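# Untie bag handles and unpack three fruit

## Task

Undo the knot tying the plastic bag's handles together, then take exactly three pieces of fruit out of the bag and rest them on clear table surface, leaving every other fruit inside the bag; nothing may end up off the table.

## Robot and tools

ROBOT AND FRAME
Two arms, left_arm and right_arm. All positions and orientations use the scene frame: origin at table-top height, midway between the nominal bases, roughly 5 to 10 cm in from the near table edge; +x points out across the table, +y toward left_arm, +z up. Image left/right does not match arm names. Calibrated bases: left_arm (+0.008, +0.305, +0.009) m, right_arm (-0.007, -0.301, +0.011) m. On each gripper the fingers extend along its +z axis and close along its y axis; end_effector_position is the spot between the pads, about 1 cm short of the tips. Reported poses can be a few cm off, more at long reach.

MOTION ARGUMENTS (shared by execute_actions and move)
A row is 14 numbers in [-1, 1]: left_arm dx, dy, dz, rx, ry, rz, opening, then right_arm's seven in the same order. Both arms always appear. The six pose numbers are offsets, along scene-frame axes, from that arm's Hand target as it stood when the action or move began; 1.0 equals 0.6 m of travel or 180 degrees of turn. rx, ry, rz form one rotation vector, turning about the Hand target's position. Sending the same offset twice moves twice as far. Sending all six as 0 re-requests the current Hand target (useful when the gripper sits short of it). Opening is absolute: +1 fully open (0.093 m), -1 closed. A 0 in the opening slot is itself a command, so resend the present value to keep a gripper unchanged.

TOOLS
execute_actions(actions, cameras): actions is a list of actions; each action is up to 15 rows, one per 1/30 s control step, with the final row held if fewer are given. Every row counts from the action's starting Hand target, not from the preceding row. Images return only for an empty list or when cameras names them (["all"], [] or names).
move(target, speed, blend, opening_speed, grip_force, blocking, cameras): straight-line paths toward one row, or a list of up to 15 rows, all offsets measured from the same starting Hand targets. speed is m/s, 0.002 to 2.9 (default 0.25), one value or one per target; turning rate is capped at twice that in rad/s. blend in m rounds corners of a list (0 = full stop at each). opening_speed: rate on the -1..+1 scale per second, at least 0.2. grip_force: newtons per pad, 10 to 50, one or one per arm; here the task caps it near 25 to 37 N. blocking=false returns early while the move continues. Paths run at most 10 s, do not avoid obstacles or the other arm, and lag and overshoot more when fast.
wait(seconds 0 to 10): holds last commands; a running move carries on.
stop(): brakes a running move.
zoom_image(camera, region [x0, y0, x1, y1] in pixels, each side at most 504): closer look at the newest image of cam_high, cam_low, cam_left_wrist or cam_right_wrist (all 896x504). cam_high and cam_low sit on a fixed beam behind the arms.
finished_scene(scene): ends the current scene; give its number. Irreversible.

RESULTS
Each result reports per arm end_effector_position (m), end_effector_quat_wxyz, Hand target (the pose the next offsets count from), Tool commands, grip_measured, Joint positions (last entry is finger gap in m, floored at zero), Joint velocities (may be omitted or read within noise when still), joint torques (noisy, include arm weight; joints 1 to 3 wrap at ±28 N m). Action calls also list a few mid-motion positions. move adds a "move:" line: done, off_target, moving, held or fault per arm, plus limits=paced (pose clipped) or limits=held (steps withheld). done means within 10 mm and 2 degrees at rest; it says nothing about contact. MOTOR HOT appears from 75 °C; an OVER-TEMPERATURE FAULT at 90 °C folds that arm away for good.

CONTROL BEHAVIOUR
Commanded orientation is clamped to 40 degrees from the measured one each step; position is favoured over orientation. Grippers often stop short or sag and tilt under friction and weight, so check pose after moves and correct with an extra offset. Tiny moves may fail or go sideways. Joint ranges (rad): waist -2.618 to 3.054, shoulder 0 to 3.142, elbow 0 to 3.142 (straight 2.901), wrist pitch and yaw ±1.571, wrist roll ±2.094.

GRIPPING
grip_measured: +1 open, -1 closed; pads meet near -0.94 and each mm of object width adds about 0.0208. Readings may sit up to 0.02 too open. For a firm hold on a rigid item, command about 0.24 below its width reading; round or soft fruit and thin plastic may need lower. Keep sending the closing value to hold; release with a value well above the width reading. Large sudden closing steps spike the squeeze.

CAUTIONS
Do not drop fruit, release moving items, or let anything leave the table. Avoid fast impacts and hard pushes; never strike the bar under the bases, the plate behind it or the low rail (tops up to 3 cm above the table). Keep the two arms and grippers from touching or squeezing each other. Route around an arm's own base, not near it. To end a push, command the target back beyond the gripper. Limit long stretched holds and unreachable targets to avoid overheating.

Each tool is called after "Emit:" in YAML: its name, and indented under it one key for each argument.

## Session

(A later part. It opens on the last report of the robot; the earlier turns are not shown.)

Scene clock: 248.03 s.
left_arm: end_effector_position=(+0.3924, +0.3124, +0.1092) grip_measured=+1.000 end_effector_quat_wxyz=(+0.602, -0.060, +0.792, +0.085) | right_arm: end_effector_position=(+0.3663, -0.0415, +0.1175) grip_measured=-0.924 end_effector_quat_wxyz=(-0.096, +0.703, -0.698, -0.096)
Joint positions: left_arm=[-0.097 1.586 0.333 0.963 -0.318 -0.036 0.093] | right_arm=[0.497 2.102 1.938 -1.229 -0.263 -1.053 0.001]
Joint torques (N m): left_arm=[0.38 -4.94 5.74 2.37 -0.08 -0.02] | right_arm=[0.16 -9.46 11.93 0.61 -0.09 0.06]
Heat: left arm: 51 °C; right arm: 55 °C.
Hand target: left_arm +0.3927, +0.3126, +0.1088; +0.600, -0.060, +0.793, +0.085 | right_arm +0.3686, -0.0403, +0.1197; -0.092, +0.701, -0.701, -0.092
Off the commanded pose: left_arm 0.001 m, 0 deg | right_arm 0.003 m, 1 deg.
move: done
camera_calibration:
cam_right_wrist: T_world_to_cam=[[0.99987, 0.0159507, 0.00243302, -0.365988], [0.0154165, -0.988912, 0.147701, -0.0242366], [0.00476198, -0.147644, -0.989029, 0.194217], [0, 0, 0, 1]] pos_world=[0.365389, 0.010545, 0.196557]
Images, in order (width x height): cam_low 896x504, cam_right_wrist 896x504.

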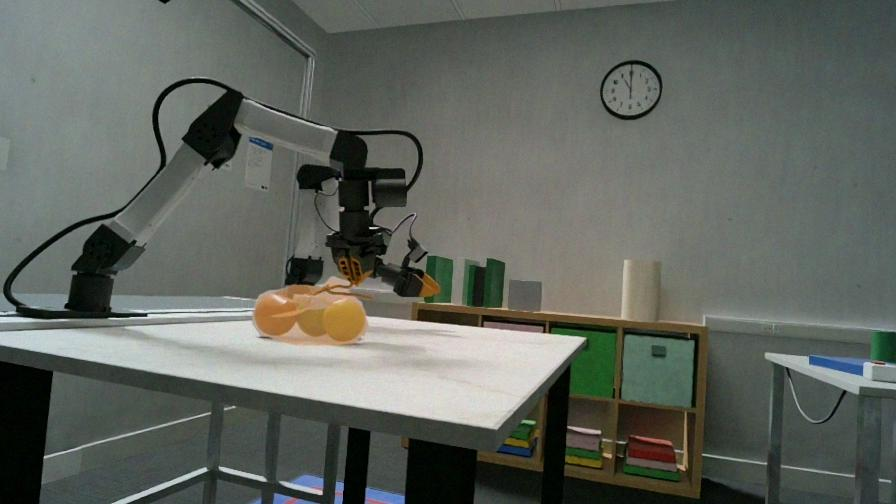

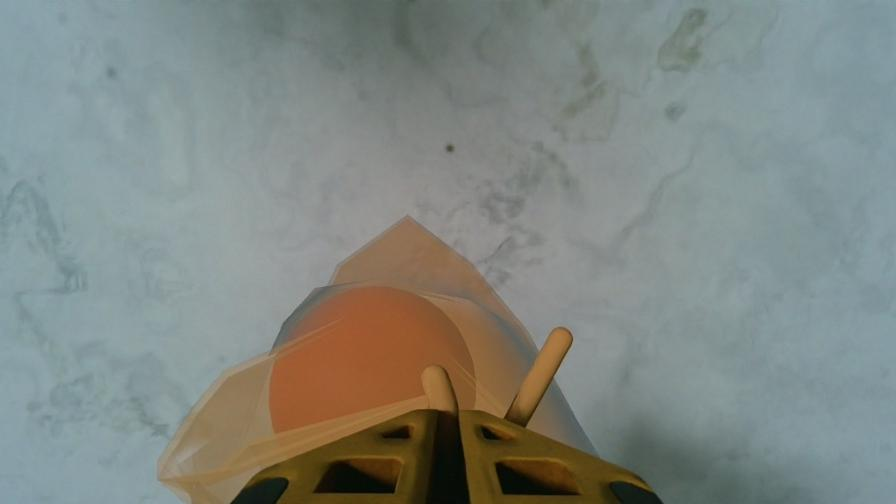

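Emit:
move:
  target: [0,0,0,0,0,0,1,0,0.07,0.04,0,0,0,-1]
  speed: 0.06
  cameras: ["cam_right_wrist","cam_low"]

Emit:
zoom_image:
  camera: "cam_low"
  region: [230, 240, 400, 360]

Scene clock: 258.23 s.
left_arm: end_effector_position=(+0.3924, +0.3124, +0.1092) grip_measured=+1.000 end_effector_quat_wxyz=(+0.602, -0.060, +0.792, +0.085) | right_arm: end_effector_position=(+0.3678, +0.0011, +0.1427) grip_measured=-0.924 end_effector_quat_wxyz=(-0.097, +0.703, -0.698, -0.096)
Joint positions: left_arm=[-0.097 1.586 0.333 0.963 -0.318 -0.036 0.093] | right_arm=[0.578 2.23 2.248 -1.389 -0.248 -0.97 0.001]
Joint torques (N m): left_arm=[0.38 -4.97 5.71 2.37 -0.07 -0.02] | right_arm=[0.14 -10.32 11.6 0.62 -0.08 0.09]
Heat: left arm: 52 °C; right arm: 57 °C.
Hand target: left_arm +0.3927, +0.3126, +0.1088; +0.600, -0.060, +0.793, +0.085 | right_arm +0.3687, +0.0017, +0.1439; -0.092, +0.701, -0.701, -0.092
Off the commanded pose: left_arm 0.001 m, 0 deg | right_arm 0.001 m, 1 deg.
move: done
camera_calibration:
cam_right_wrist: T_world_to_cam=[[0.999858, 0.0161731, 0.00464765, -0.368628], [0.0153198, -0.989131, 0.146238, 0.0144068], [0.00696225, -0.146146, -0.989239, 0.224667], [0, 0, 0, 1]] pos_world=[0.366791, 0.0530462, 0.221855]
Images, in order (width x height): cam_low 896x504, cam_right_wrist 896x504.

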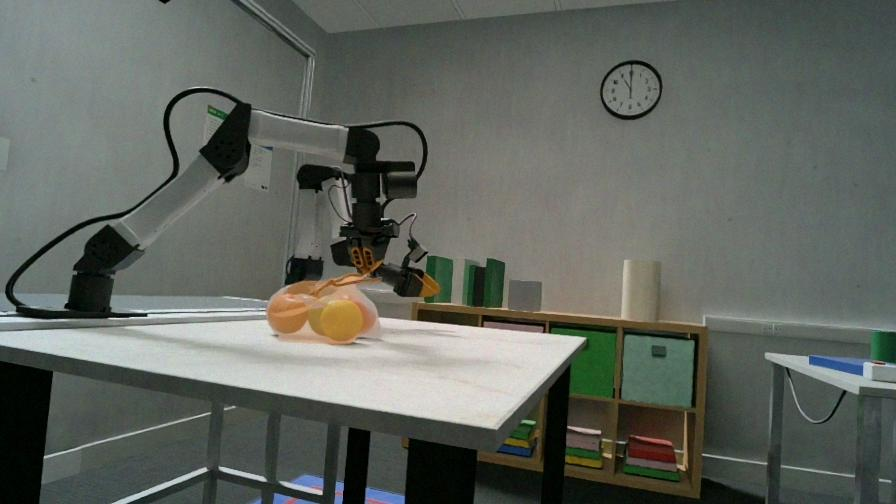

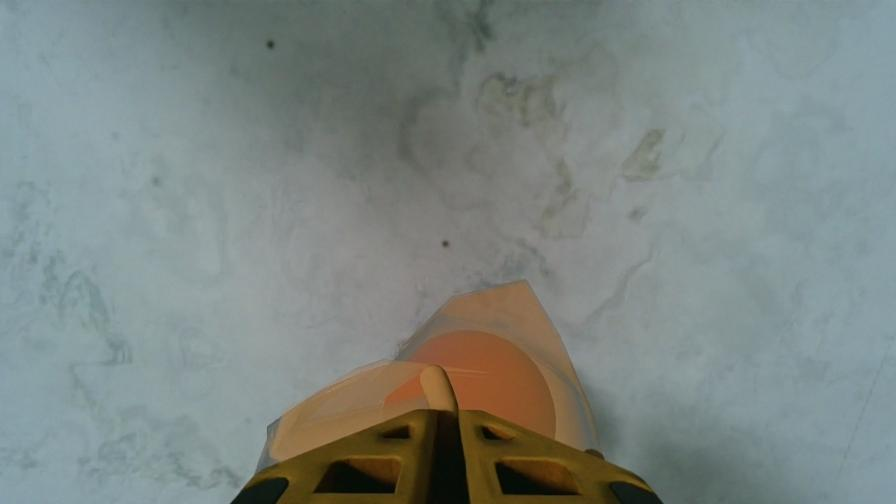

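Scaled by 2.965 from the camera's 896x504 image, which has a finer 1280x720 frame.

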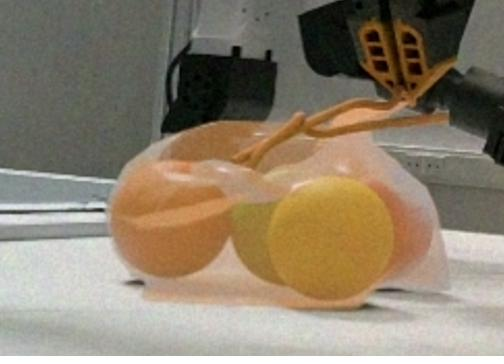

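Emit:
move:
  target: [0,0,0,0,0,0,1,0,0.065,0.025,0,0,0,-1]
  speed: 0.05
  cameras: ["cam_high","cam_low"]

Emit:
zoom_image:
  camera: "cam_low"
  region: [230, 240, 400, 360]

Scene clock: 270.47 s.
left_arm: end_effector_position=(+0.3924, +0.3124, +0.1092) grip_measured=+1.000 end_effector_quat_wxyz=(+0.602, -0.060, +0.792, +0.085) | right_arm: end_effector_position=(+0.3689, +0.0400, +0.1586) grip_measured=-0.924 end_effector_quat_wxyz=(-0.107, +0.701, -0.698, -0.094)
Joint positions: left_arm=[-0.097 1.586 0.333 0.963 -0.318 -0.036 0.093] | right_arm=[0.647 2.413 2.642 -1.561 -0.232 -0.896 0.001]
Joint torques (N m): left_arm=[0.36 -5 5.78 2.38 -0.08 -0.04] | right_arm=[0.18 -11.06 11.19 0.74 -0.08 0.07]
Heat: left arm: 52 °C; right arm: 57 °C.
Hand target: left_arm +0.3927, +0.3126, +0.1088; +0.600, -0.060, +0.793, +0.085 | right_arm +0.3686, +0.0407, +0.1588; -0.092, +0.701, -0.701, -0.092
Off the commanded pose: left_arm 0.001 m, 0 deg | right_arm 0.001 m, 2 deg.
joint sent to its limit (right arm) — joint 4 (wrist pitch), lower limit. The joint targets still meet the commanded pose.
move: done
Images, in order (width x height): cam_high 896x504, cam_low 896x504.

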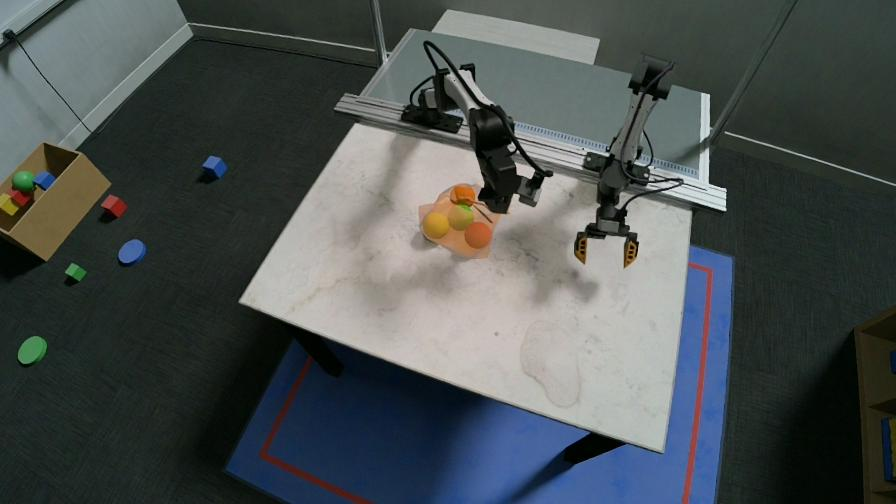

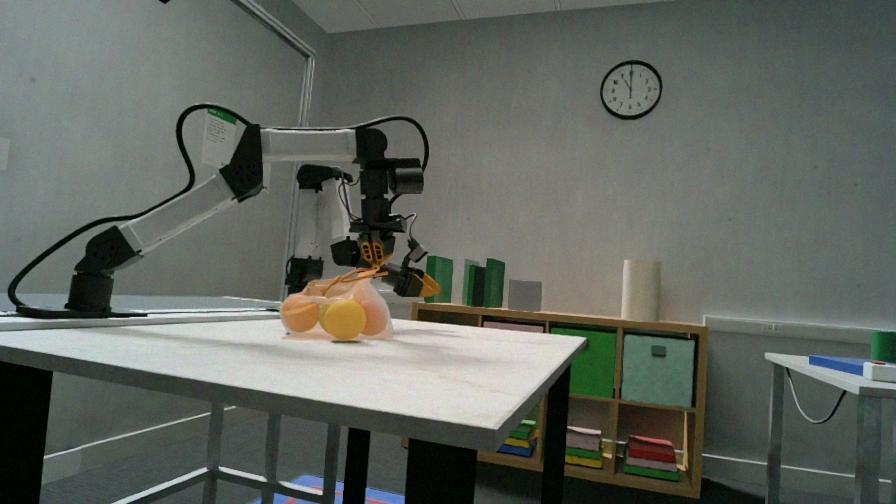

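Scaled by 2.965 from the camera's 896x504 image, which has a finer 1280x720 frame.

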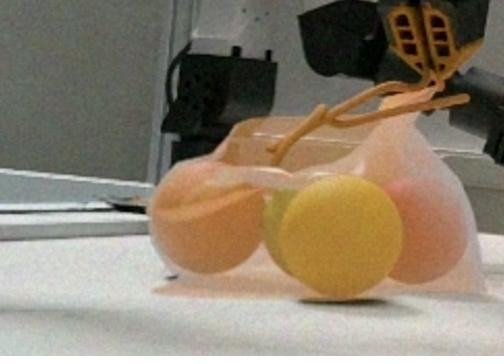

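Emit:
move:
  target:
    - [0,0,0,0,0,0,1,0,-0.04,-0.09,0,0,0,-1]
    - [0,0,0,0,0,0,1,0,-0.04,-0.09,0,0,0,-0.6]
  speed: 0.1
  opening_speed: 0.5
  cameras: ["cam_low","cam_right_wrist"]

Emit:
zoom_image:
  camera: "cam_low"
  region: [230, 240, 400, 360]

Scene clock: 286.00 s.
left_arm: end_effector_position=(+0.3924, +0.3124, +0.1092) grip_measured=+1.000 end_effector_quat_wxyz=(+0.602, -0.060, +0.792, +0.085) | right_arm: end_effector_position=(+0.3652, +0.0189, +0.0853) grip_measured=-0.602 end_effector_quat_wxyz=(-0.068, +0.700, -0.704, -0.097)
Joint positions: left_arm=[-0.097 1.586 0.333 0.963 -0.318 -0.036 0.093] | right_arm=[0.62 2.31 2.166 -1.274 -0.232 -0.924 0.016]
Joint torques (N m): left_arm=[0.31 -5.03 5.75 2.38 -0.07 -0.01] | right_arm=[-0.77 -17.1 6.69 0.95 -0.14 -0.09]
Heat: left arm: 53 °C; right arm: 56 °C.
Hand target: left_arm +0.3927, +0.3126, +0.1088; +0.600, -0.060, +0.793, +0.085 | right_arm +0.3687, +0.0167, +0.1048; -0.092, +0.701, -0.701, -0.092
Off the commanded pose: left_arm 0.001 m, 0 deg | right_arm 0.020 m, 3 deg.
move: off_target (right_arm); target 2's new opening was sent with right_arm's hand 0.020 m and 3 deg from that target
camera_calibration:
cam_right_wrist: T_world_to_cam=[[0.999162, 0.00860226, -0.0400218, -0.361882], [0.0158575, -0.982672, 0.184675, 0.0368267], [-0.0377397, -0.185155, -0.981984, 0.18695], [0, 0, 0, 1]] pos_world=[0.368051, 0.0739163, 0.162298]
Images, in order (width x height): cam_low 896x504, cam_right_wrist 896x504.

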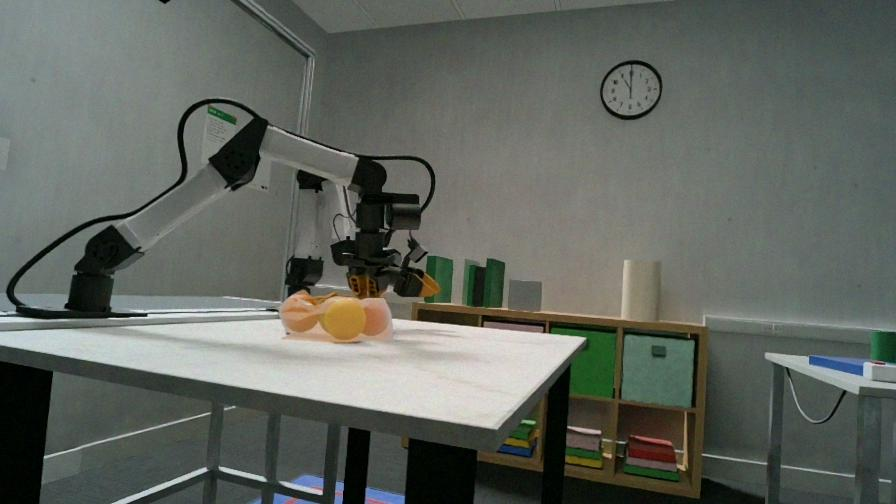

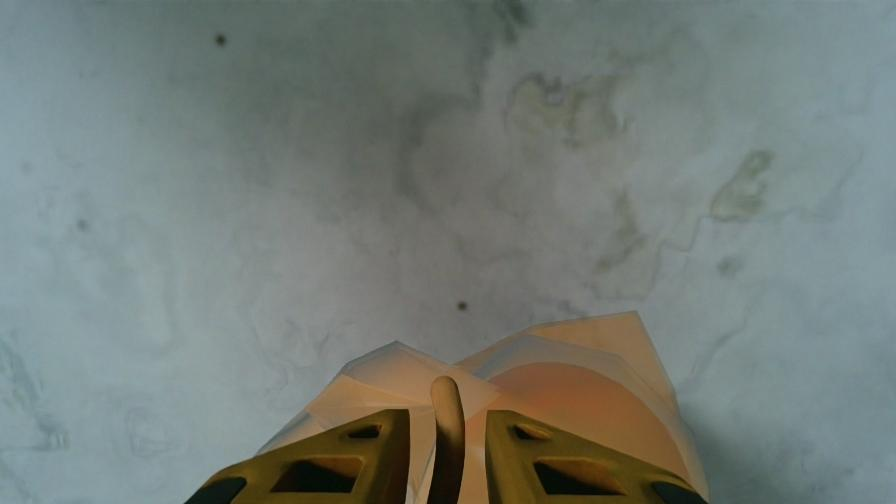

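Scaled by 2.965 from the camera's 896x504 image, which has a finer 1280x720 frame.

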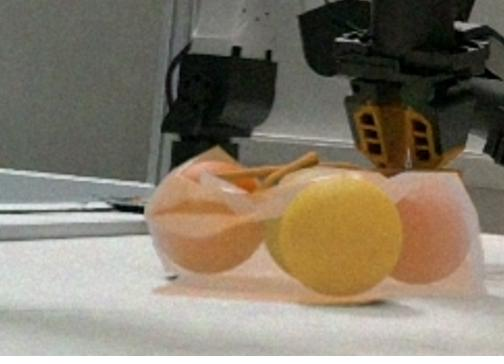

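Emit:
move:
  target:
    - [0,0,0,0,0,0,1,0,0,0.06,0,0,0,-0.55]
    - [0,0,0,0,0,0,1,-0.02,-0.2,0.17,0,0,0,-0.55]
  speed: 0.15
  blend: [0.02,0]
  cameras: ["cam_low","cam_right_wrist"]

Emit:
zoom_image:
  camera: "cam_low"
  region: [230, 240, 400, 360]

Scene clock: 296.63 s.
left_arm: end_effector_position=(+0.3924, +0.3124, +0.1092) grip_measured=+1.000 end_effector_quat_wxyz=(+0.602, -0.060, +0.792, +0.085) | right_arm: end_effector_position=(+0.3669, -0.0990, +0.1955) grip_measured=-0.552 end_effector_quat_wxyz=(-0.091, +0.700, -0.703, -0.087)
Joint positions: left_arm=[-0.097 1.586 0.333 0.963 -0.318 -0.036 0.093] | right_arm=[0.371 2.066 2.196 -1.558 -0.262 -1.173 0.019]
Joint torques (N m): left_arm=[0.36 -5 5.71 2.38 -0.08 -0.04] | right_arm=[-0.57 -13.64 6.37 0.51 -0.31 -0.11]
Heat: left arm: 53 °C; right arm: 54 °C.
Hand target: left_arm +0.3927, +0.3126, +0.1088; +0.600, -0.060, +0.793, +0.085 | right_arm +0.3566, -0.1033, +0.2068; -0.092, +0.701, -0.701, -0.092
Off the commanded pose: left_arm 0.001 m, 0 deg | right_arm 0.016 m, 1 deg.
joint sent to its limit (right arm) — joint 4 (wrist pitch), lower limit. The joint targets still meet the commanded pose.
move: off_target (right_arm); blend cut to 0.0181 m at target 1
camera_calibration:
cam_right_wrist: T_world_to_cam=[[0.99996, 0.00493699, 0.00745747, -0.36798], [0.0036209, -0.98592, 0.167178, -0.0917787], [0.00817782, -0.167144, -0.985899, 0.259048], [0, 0, 0, 1]] pos_world=[0.366179, -0.0453714, 0.273483]
Images, in order (width x height): cam_low 896x504, cam_right_wrist 896x504.

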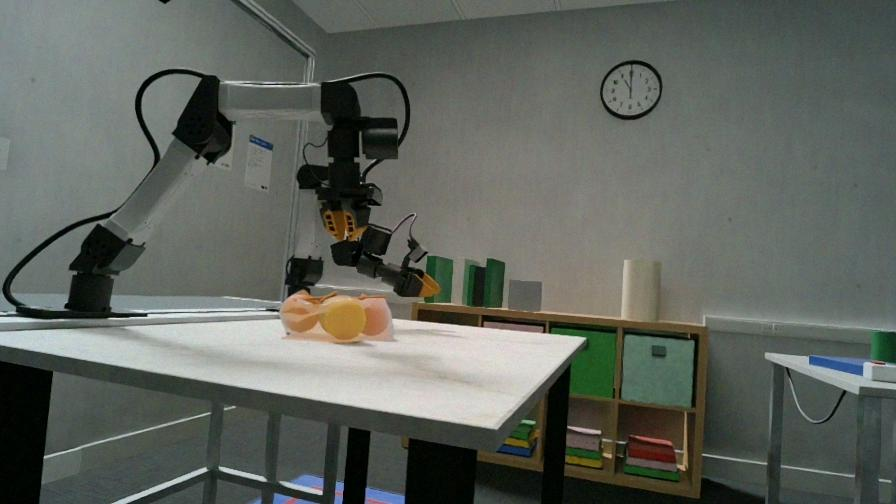

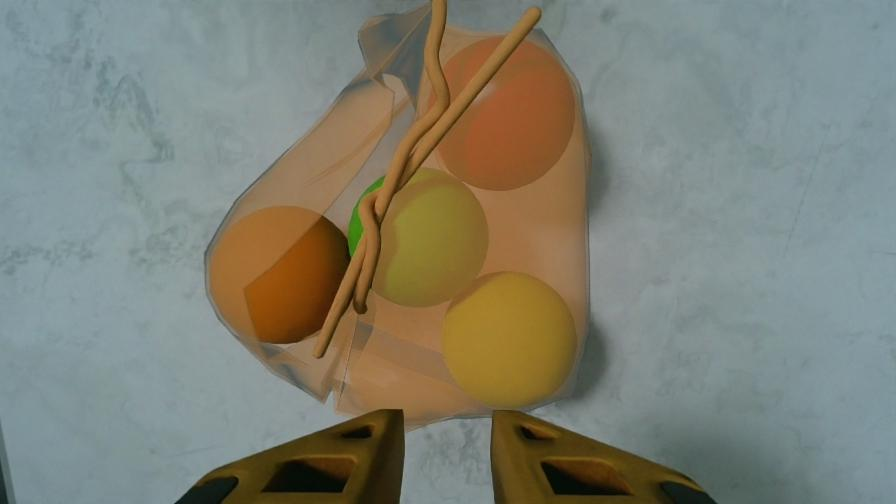

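Scaled by 2.965 from the camera's 896x504 image, which has a finer 1280x720 frame.

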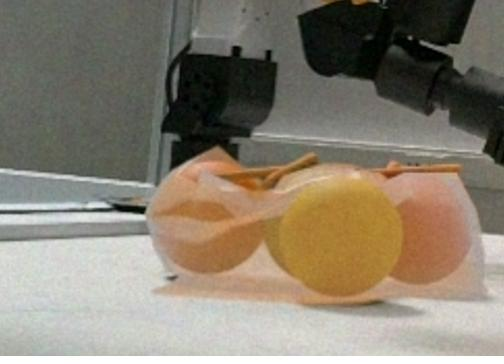

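Emit:
zoom_image:
  camera: "cam_right_wrist"
  region: [290, 0, 560, 370]

Emit:
zoom_image:
  camera: "cam_right_wrist"
  region: [300, 90, 500, 370]

Scaled by 1.362 from the camera's 896x504 image, which has a finer 1280x720 frame.

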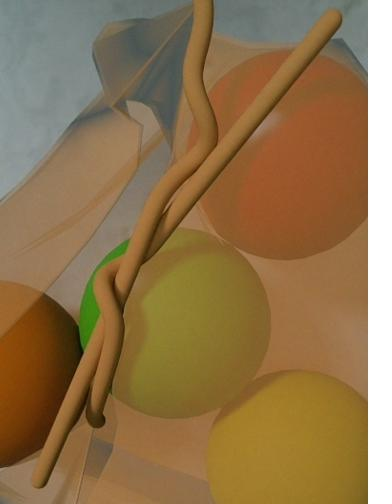

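Scaled by 1.800 from the camera's 896x504 image, which has a finer 1280x720 frame.

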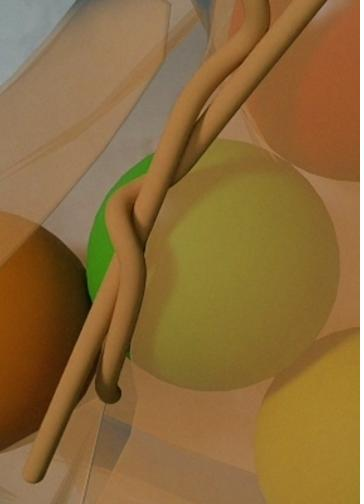

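Emit:
move:
  target: [0,0,0,0,0,0,1,0.01,0.167,-0.135,0,0,0,-0.6]
  speed: 0.15
  cameras: ["cam_low","cam_right_wrist"]

Emit:
zoom_image:
  camera: "cam_low"
  region: [270, 240, 420, 350]

Scene clock: 353.33 s.
left_arm: end_effector_position=(+0.3924, +0.3124, +0.1092) grip_measured=+1.000 end_effector_quat_wxyz=(+0.602, -0.060, +0.792, +0.085) | right_arm: end_effector_position=(+0.3581, -0.0037, +0.1287) grip_measured=-0.598 end_effector_quat_wxyz=(-0.090, +0.704, -0.698, -0.098)
Joint positions: left_arm=[-0.097 1.586 0.333 0.963 -0.318 -0.036 0.093] | right_arm=[0.581 2.177 2.106 -1.314 -0.249 -0.971 0.016]
Joint torques (N m): left_arm=[0.38 -4.98 5.7 2.37 -0.06 -0.04] | right_arm=[-0.14 -10.47 8.73 1.03 -0.05 0.08]
Heat: left arm: 54 °C; right arm: 52 °C.
Hand target: left_arm +0.3927, +0.3126, +0.1088; +0.600, -0.060, +0.793, +0.085 | right_arm +0.3628, -0.0032, +0.1258; -0.092, +0.701, -0.701, -0.092
Off the commanded pose: left_arm 0.001 m, 0 deg | right_arm 0.005 m, 1 deg.
move: done
camera_calibration:
cam_right_wrist: T_world_to_cam=[[0.999767, 0.0198236, -0.00857934, -0.356991], [0.0209027, -0.988021, 0.152895, 0.00905594], [-0.00544565, -0.153039, -0.988205, 0.214438], [0, 0, 0, 1]] pos_world=[0.357886, 0.0488417, 0.207462]
Images, in order (width x height): cam_low 896x504, cam_right_wrist 896x504.

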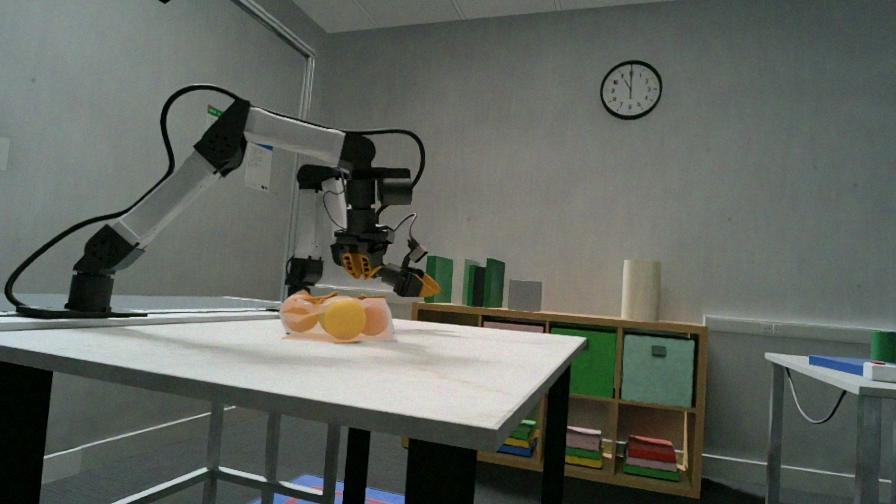

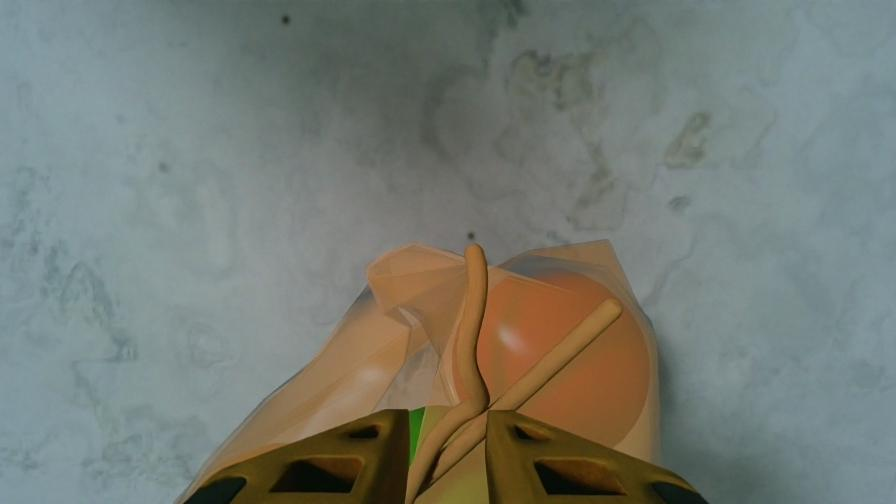

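Scaled by 3.360 from the camera's 896x504 image, which has a finer 1280x720 frame.

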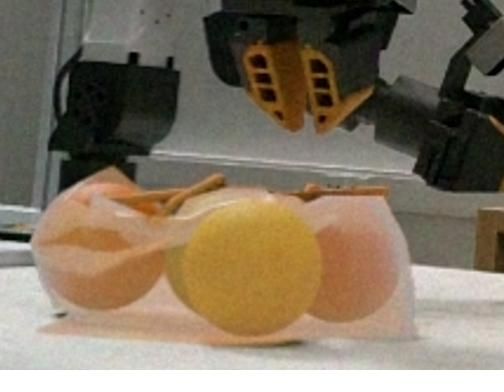

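Emit:
move:
  target: [0,0,0,0,0,0,1,0.011,0.001,-0.07,0,0,0,-0.6]
  speed: 0.1
  cameras: ["cam_low","cam_right_wrist"]

Emit:
zoom_image:
  camera: "cam_low"
  region: [270, 240, 420, 350]

Scene clock: 368.70 s.
left_arm: end_effector_position=(+0.3924, +0.3124, +0.1092) grip_measured=+1.000 end_effector_quat_wxyz=(+0.602, -0.060, +0.792, +0.085) | right_arm: end_effector_position=(+0.3665, +0.0010, +0.0923) grip_measured=-0.598 end_effector_quat_wxyz=(-0.098, +0.704, -0.696, -0.096)
Joint positions: left_arm=[-0.097 1.586 0.333 0.963 -0.318 -0.036 0.093] | right_arm=[0.581 2.195 1.989 -1.162 -0.249 -0.971 0.016]
Joint torques (N m): left_arm=[0.4 -5 5.78 2.37 -0.07 -0.01] | right_arm=[-0.61 -10.61 7.27 1.07 -0.06 0.03]
Heat: left arm: 55 °C; right arm: 53 °C.
Hand target: left_arm +0.3927, +0.3126, +0.1088; +0.600, -0.060, +0.793, +0.085 | right_arm +0.3693, -0.0026, +0.0837; -0.092, +0.701, -0.701, -0.092
Off the commanded pose: left_arm 0.001 m, 0 deg | right_arm 0.010 m, 1 deg.
move: done
camera_calibration:
cam_right_wrist: T_world_to_cam=[[0.99979, 0.019802, 0.0053535, -0.367182], [0.0188213, -0.98933, 0.144469, 0.0205259], [0.00815716, -0.144338, -0.989495, 0.174385], [0, 0, 0, 1]] pos_world=[0.365296, 0.0527482, 0.171553]
Images, in order (width x height): cam_low 896x504, cam_right_wrist 896x504.

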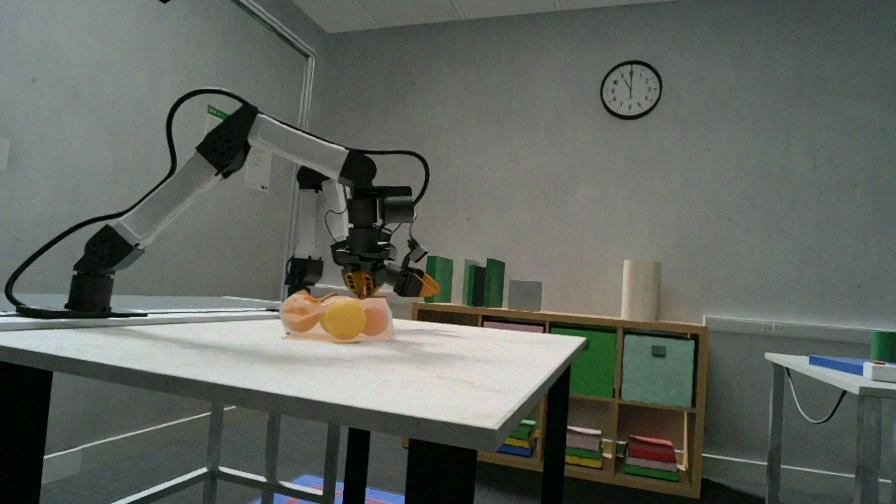

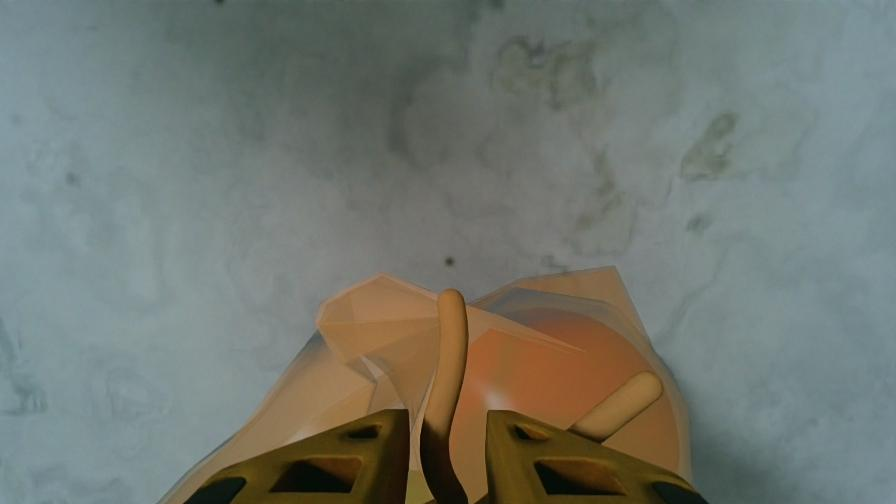

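Scaled by 3.360 from the camera's 896x504 image, which has a finer 1280x720 frame.

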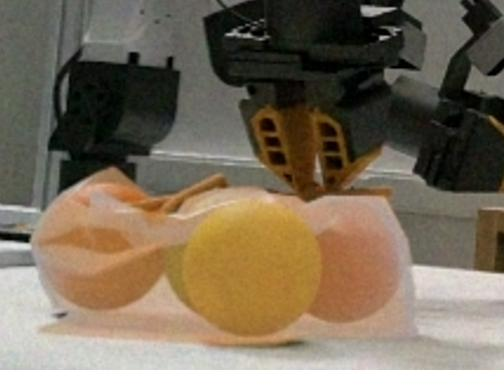

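Emit:
move:
  target:
    - [0,0,0,0,0,0,1,-0.003,-0.003,-0.028,0,0,0,-0.6]
    - [0,0,0,0,0,0,1,-0.003,-0.003,-0.028,0,0,0,-1]
  speed: 0.05
  opening_speed: 0.4
  cameras: ["cam_low","cam_right_wrist"]

Emit:
zoom_image:
  camera: "cam_low"
  region: [270, 240, 420, 350]

Scene clock: 379.13 s.
left_arm: end_effector_position=(+0.3924, +0.3124, +0.1092) grip_measured=+1.000 end_effector_quat_wxyz=(+0.602, -0.060, +0.792, +0.085) | right_arm: end_effector_position=(+0.3663, +0.0003, +0.0741) grip_measured=-0.924 end_effector_quat_wxyz=(-0.098, +0.704, -0.696, -0.096)
Joint positions: left_arm=[-0.097 1.586 0.333 0.963 -0.318 -0.036 0.093] | right_arm=[0.581 2.195 1.916 -1.088 -0.249 -0.971 0.001]
Joint torques (N m): left_arm=[0.28 -5.03 5.74 2.37 -0.07 -0.01] | right_arm=[-0.54 -11 6.87 1.01 -0.12 0.02]
Heat: left arm: 55 °C; right arm: 53 °C.
Hand target: left_arm +0.3927, +0.3126, +0.1088; +0.600, -0.060, +0.793, +0.085 | right_arm +0.3676, -0.0044, +0.0669; -0.092, +0.701, -0.701, -0.092
Off the commanded pose: left_arm 0.001 m, 0 deg | right_arm 0.009 m, 1 deg.
move: done
camera_calibration:
cam_right_wrist: T_world_to_cam=[[0.999783, 0.0197743, 0.00658755, -0.366858], [0.018624, -0.989461, 0.143595, 0.0226695], [0.00935762, -0.143441, -0.989615, 0.15591], [0, 0, 0, 1]] pos_world=[0.364897, 0.0520489, 0.153452]
Images, in order (width x height): cam_low 896x504, cam_right_wrist 896x504.

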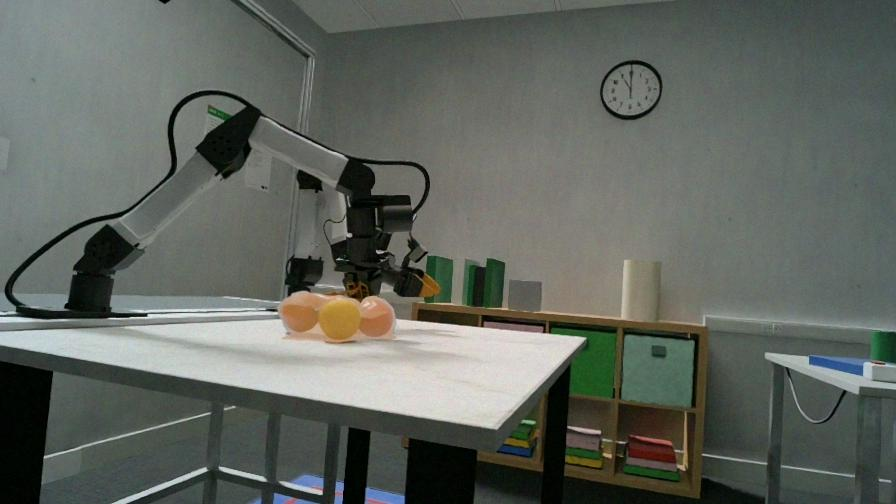

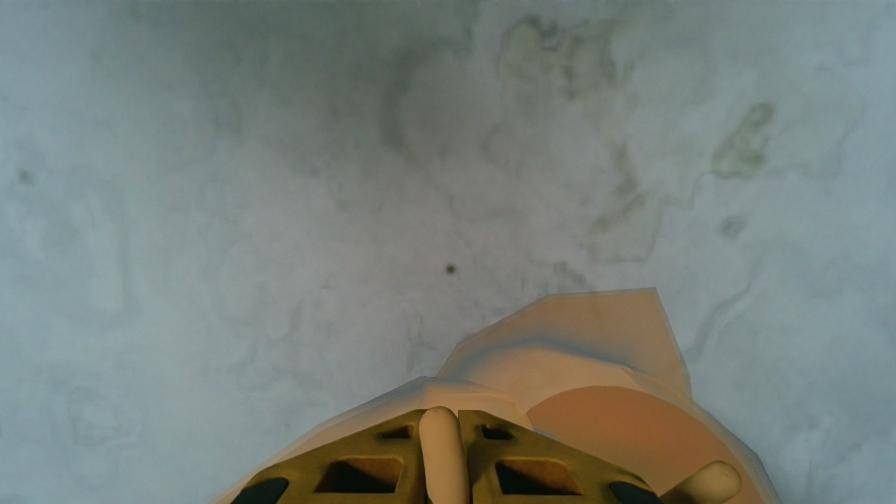

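Scaled by 3.360 from the camera's 896x504 image, which has a finer 1280x720 frame.

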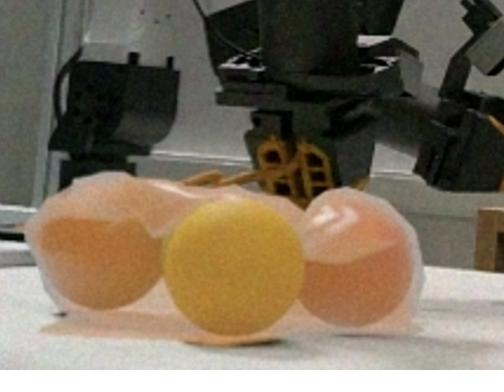

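Emit:
move:
  target: [0,0,0,0,0,0,1,0,0.05,0.1,0,0,0,-1]
  speed: 0.06
  cameras: ["cam_low","cam_right_wrist"]

Emit:
zoom_image:
  camera: "cam_low"
  region: [270, 240, 420, 350]

Scene clock: 386.17 s.
left_arm: end_effector_position=(+0.3924, +0.3124, +0.1092) grip_measured=+1.000 end_effector_quat_wxyz=(+0.602, -0.060, +0.792, +0.085) | right_arm: end_effector_position=(+0.3671, +0.0250, +0.1262) grip_measured=-0.924 end_effector_quat_wxyz=(-0.097, +0.703, -0.698, -0.096)
Joint positions: left_arm=[-0.097 1.586 0.333 0.963 -0.318 -0.036 0.093] | right_arm=[0.623 2.284 2.276 -1.35 -0.239 -0.923 0.001]
Joint torques (N m): left_arm=[0.34 -4.98 5.74 2.37 -0.07 -0.03] | right_arm=[0.25 -10.58 11.81 0.62 -0.05 0.07]
Heat: left arm: 55 °C; right arm: 53 °C.
Hand target: left_arm +0.3927, +0.3126, +0.1088; +0.600, -0.060, +0.793, +0.085 | right_arm +0.3674, +0.0257, +0.1269; -0.092, +0.701, -0.701, -0.092
Off the commanded pose: left_arm 0.001 m, 0 deg | right_arm 0.001 m, 1 deg.
move: done
camera_calibration:
cam_right_wrist: T_world_to_cam=[[0.99988, 0.0148375, 0.00456077, -0.368221], [0.0140195, -0.989329, 0.145025, 0.0410127], [0.00666391, -0.144943, -0.989418, 0.211864], [0, 0, 0, 1]] pos_world=[0.366189, 0.0767468, 0.205354]
Images, in order (width x height): cam_low 896x504, cam_right_wrist 896x504.

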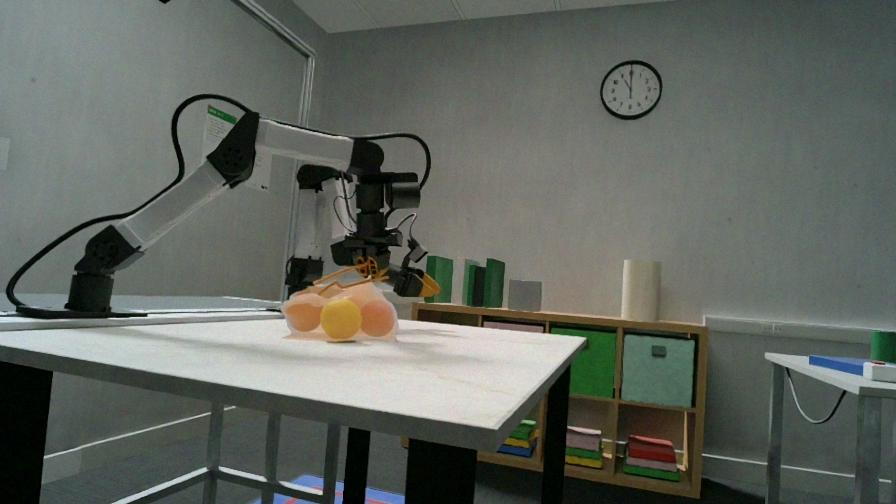

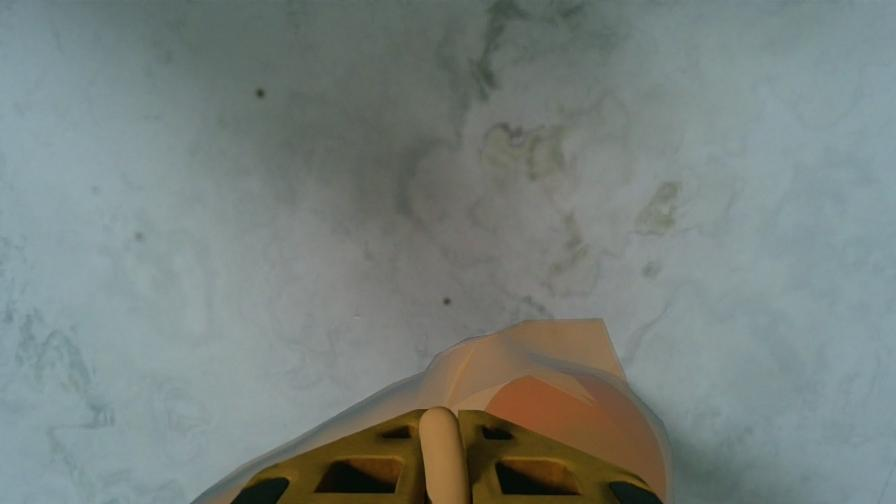

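Scaled by 3.360 from the camera's 896x504 image, which has a finer 1280x720 frame.

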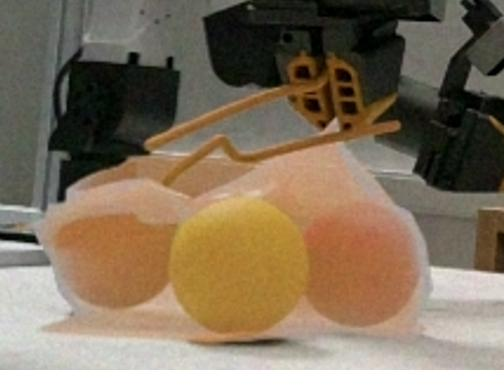

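Emit:
move:
  target: [0,0,0,0,0,0,1,0,0.06,0.04,0,0,0,-1]
  speed: 0.06
  cameras: ["cam_low","cam_high"]

Emit:
zoom_image:
  camera: "cam_low"
  region: [270, 240, 420, 350]

Emit:
zoom_image:
  camera: "cam_high"
  region: [400, 160, 560, 270]

Scene clock: 401.10 s.
left_arm: end_effector_position=(+0.3924, +0.3124, +0.1092) grip_measured=+1.000 end_effector_quat_wxyz=(+0.602, -0.060, +0.792, +0.085) | right_arm: end_effector_position=(+0.3676, +0.0616, +0.1515) grip_measured=-0.924 end_effector_quat_wxyz=(-0.116, +0.701, -0.698, -0.095)
Joint positions: left_arm=[-0.097 1.586 0.333 0.963 -0.318 -0.036 0.093] | right_arm=[0.684 2.479 2.733 -1.56 -0.226 -0.856 0.001]
Joint torques (N m): left_arm=[0.32 -5 5.78 2.36 -0.07 -0.04] | right_arm=[0.05 -11.18 11.06 0.8 -0.04 0.12]
Heat: left arm: 55 °C; right arm: 55 °C.
Hand target: left_arm +0.3927, +0.3126, +0.1088; +0.600, -0.060, +0.793, +0.085 | right_arm +0.3675, +0.0616, +0.1510; -0.092, +0.701, -0.701, -0.092
Off the commanded pose: left_arm 0.001 m, 0 deg | right_arm 0.001 m, 3 deg.
joint sent to its limit (right arm) — joint 4 (wrist pitch), lower limit. The joint targets still meet the commanded pose.
move: off_target (right_arm)
Images, in order (width x height): cam_high 896x504, cam_low 896x504.

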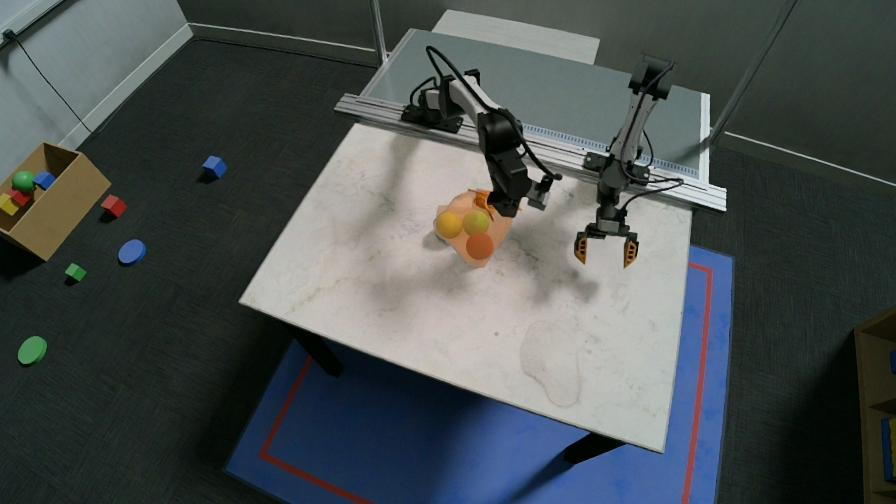

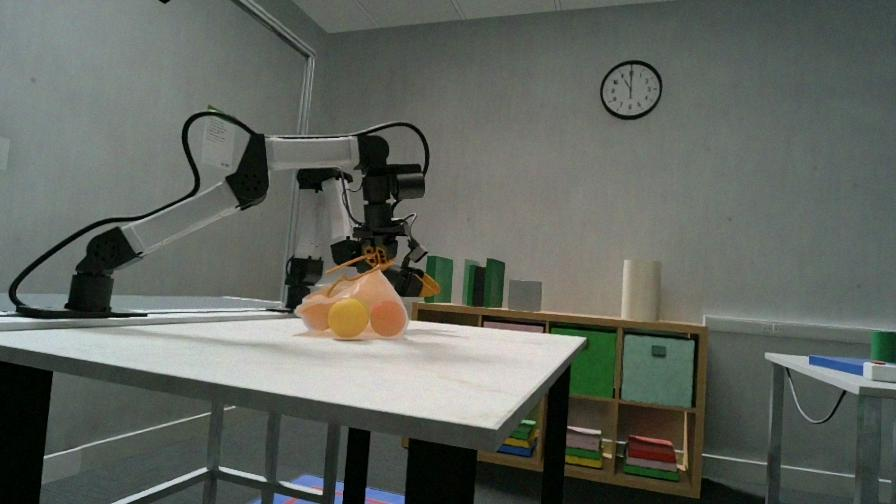

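Scaled by 3.360 from the camera's 896x504 image, which has a finer 1280x720 frame.

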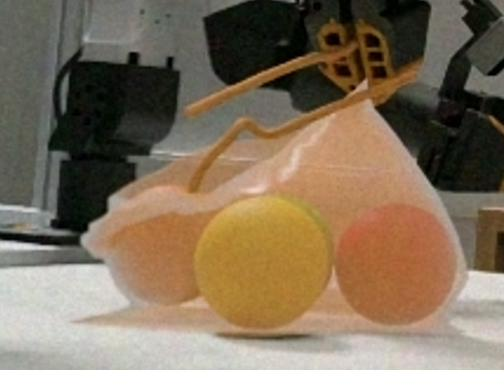

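Scaled by 3.150 from the camera's 896x504 image, which has a finer 1280x720 frame.

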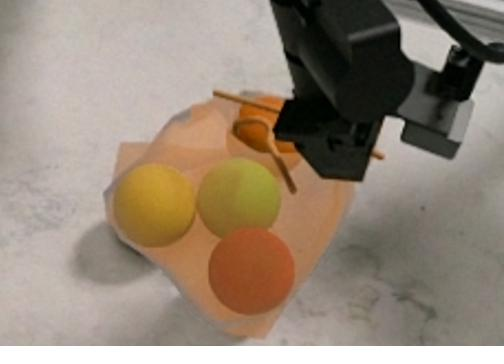

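Emit:
move:
  target:
    - [0,0,0,0,0,0,1,0.08,0.07,-0.02,0,0,0,-1]
    - [0,0,0,0,0,0,1,0.11,0.11,-0.13,0,0,0,-1]
  speed: 0.1
  blend: [0.02,0]
  cameras: ["cam_low","cam_high","cam_right_wrist"]

Emit:
zoom_image:
  camera: "cam_low"
  region: [270, 240, 420, 350]

Emit:
zoom_image:
  camera: "cam_high"
  region: [400, 160, 560, 270]

Scene clock: 437.03 s.
left_arm: end_effector_position=(+0.3924, +0.3124, +0.1092) grip_measured=+1.000 end_effector_quat_wxyz=(+0.602, -0.060, +0.792, +0.085) | right_arm: end_effector_position=(+0.4261, +0.1194, +0.0679) grip_measured=-0.924 end_effector_quat_wxyz=(-0.192, +0.683, -0.699, -0.092)
Joint positions: left_arm=[-0.097 1.586 0.333 0.963 -0.318 -0.036 0.093] | right_arm=[0.7 2.731 2.832 -1.242 -0.221 -0.793 0.001]
Joint torques (N m): left_arm=[0.34 -5 5.74 2.38 -0.06 -0.05] | right_arm=[0.32 -13.09 12.12 1.69 -0.02 0.11]
Heat: left arm: 56 °C; right arm: 56 °C.
Hand target: left_arm +0.3927, +0.3126, +0.1088; +0.600, -0.060, +0.793, +0.085 | right_arm +0.4335, +0.1277, +0.0731; -0.092, +0.701, -0.701, -0.092
Off the commanded pose: left_arm 0.001 m, 0 deg | right_arm 0.012 m, 12 deg.
elbow stopped short (right arm): the move would have taken joint 3 (elbow) straighter than the controller allows.
move: off_target (right_arm)
camera_calibration:
cam_right_wrist: T_world_to_cam=[[0.989749, -0.0426676, 0.136293, -0.426006], [-0.0446856, -0.998932, 0.0117801, 0.177279], [0.135645, -0.0177496, -0.990599, 0.0974667], [0, 0, 0, 1]] pos_world=[0.41634, 0.160643, 0.152524]
Images, in order (width x height): cam_high 896x504, cam_low 896x504, cam_right_wrist 896x504.

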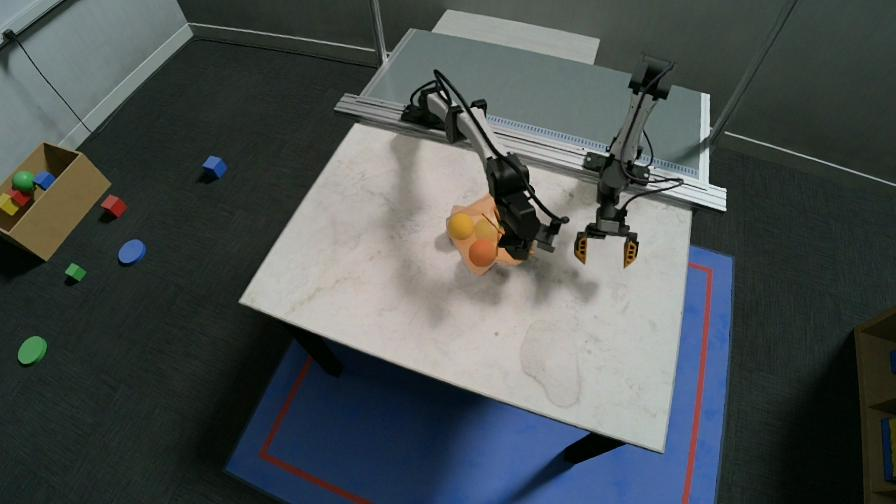

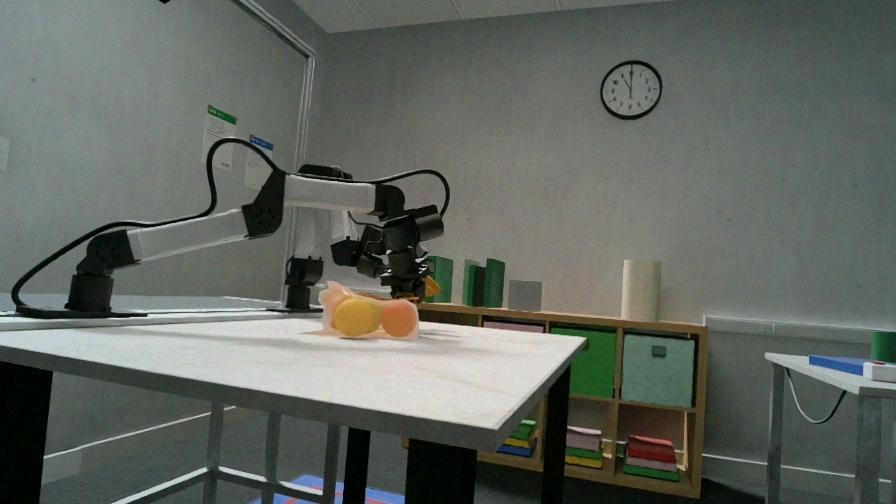

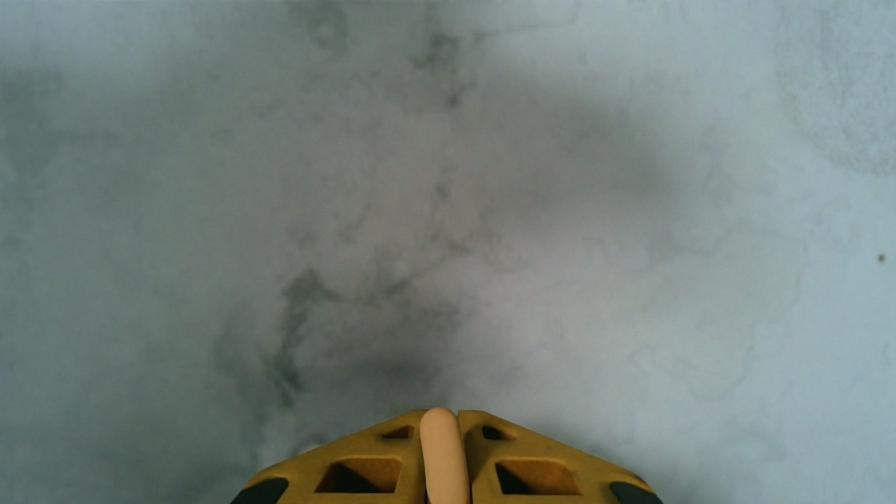

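Scaled by 3.360 from the camera's 896x504 image, which has a finer 1280x720 frame.

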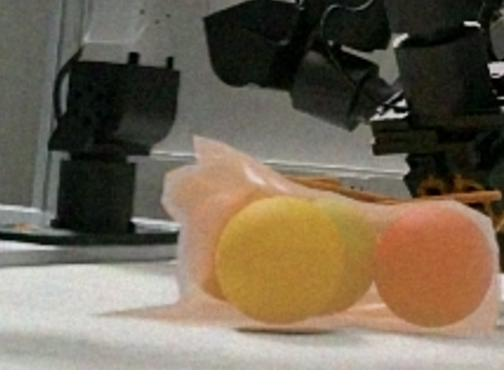

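Scaled by 3.150 from the camera's 896x504 image, which has a finer 1280x720 frame.

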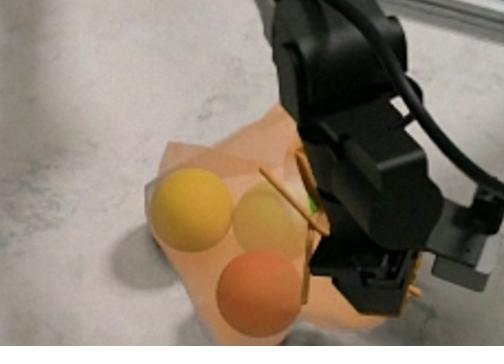

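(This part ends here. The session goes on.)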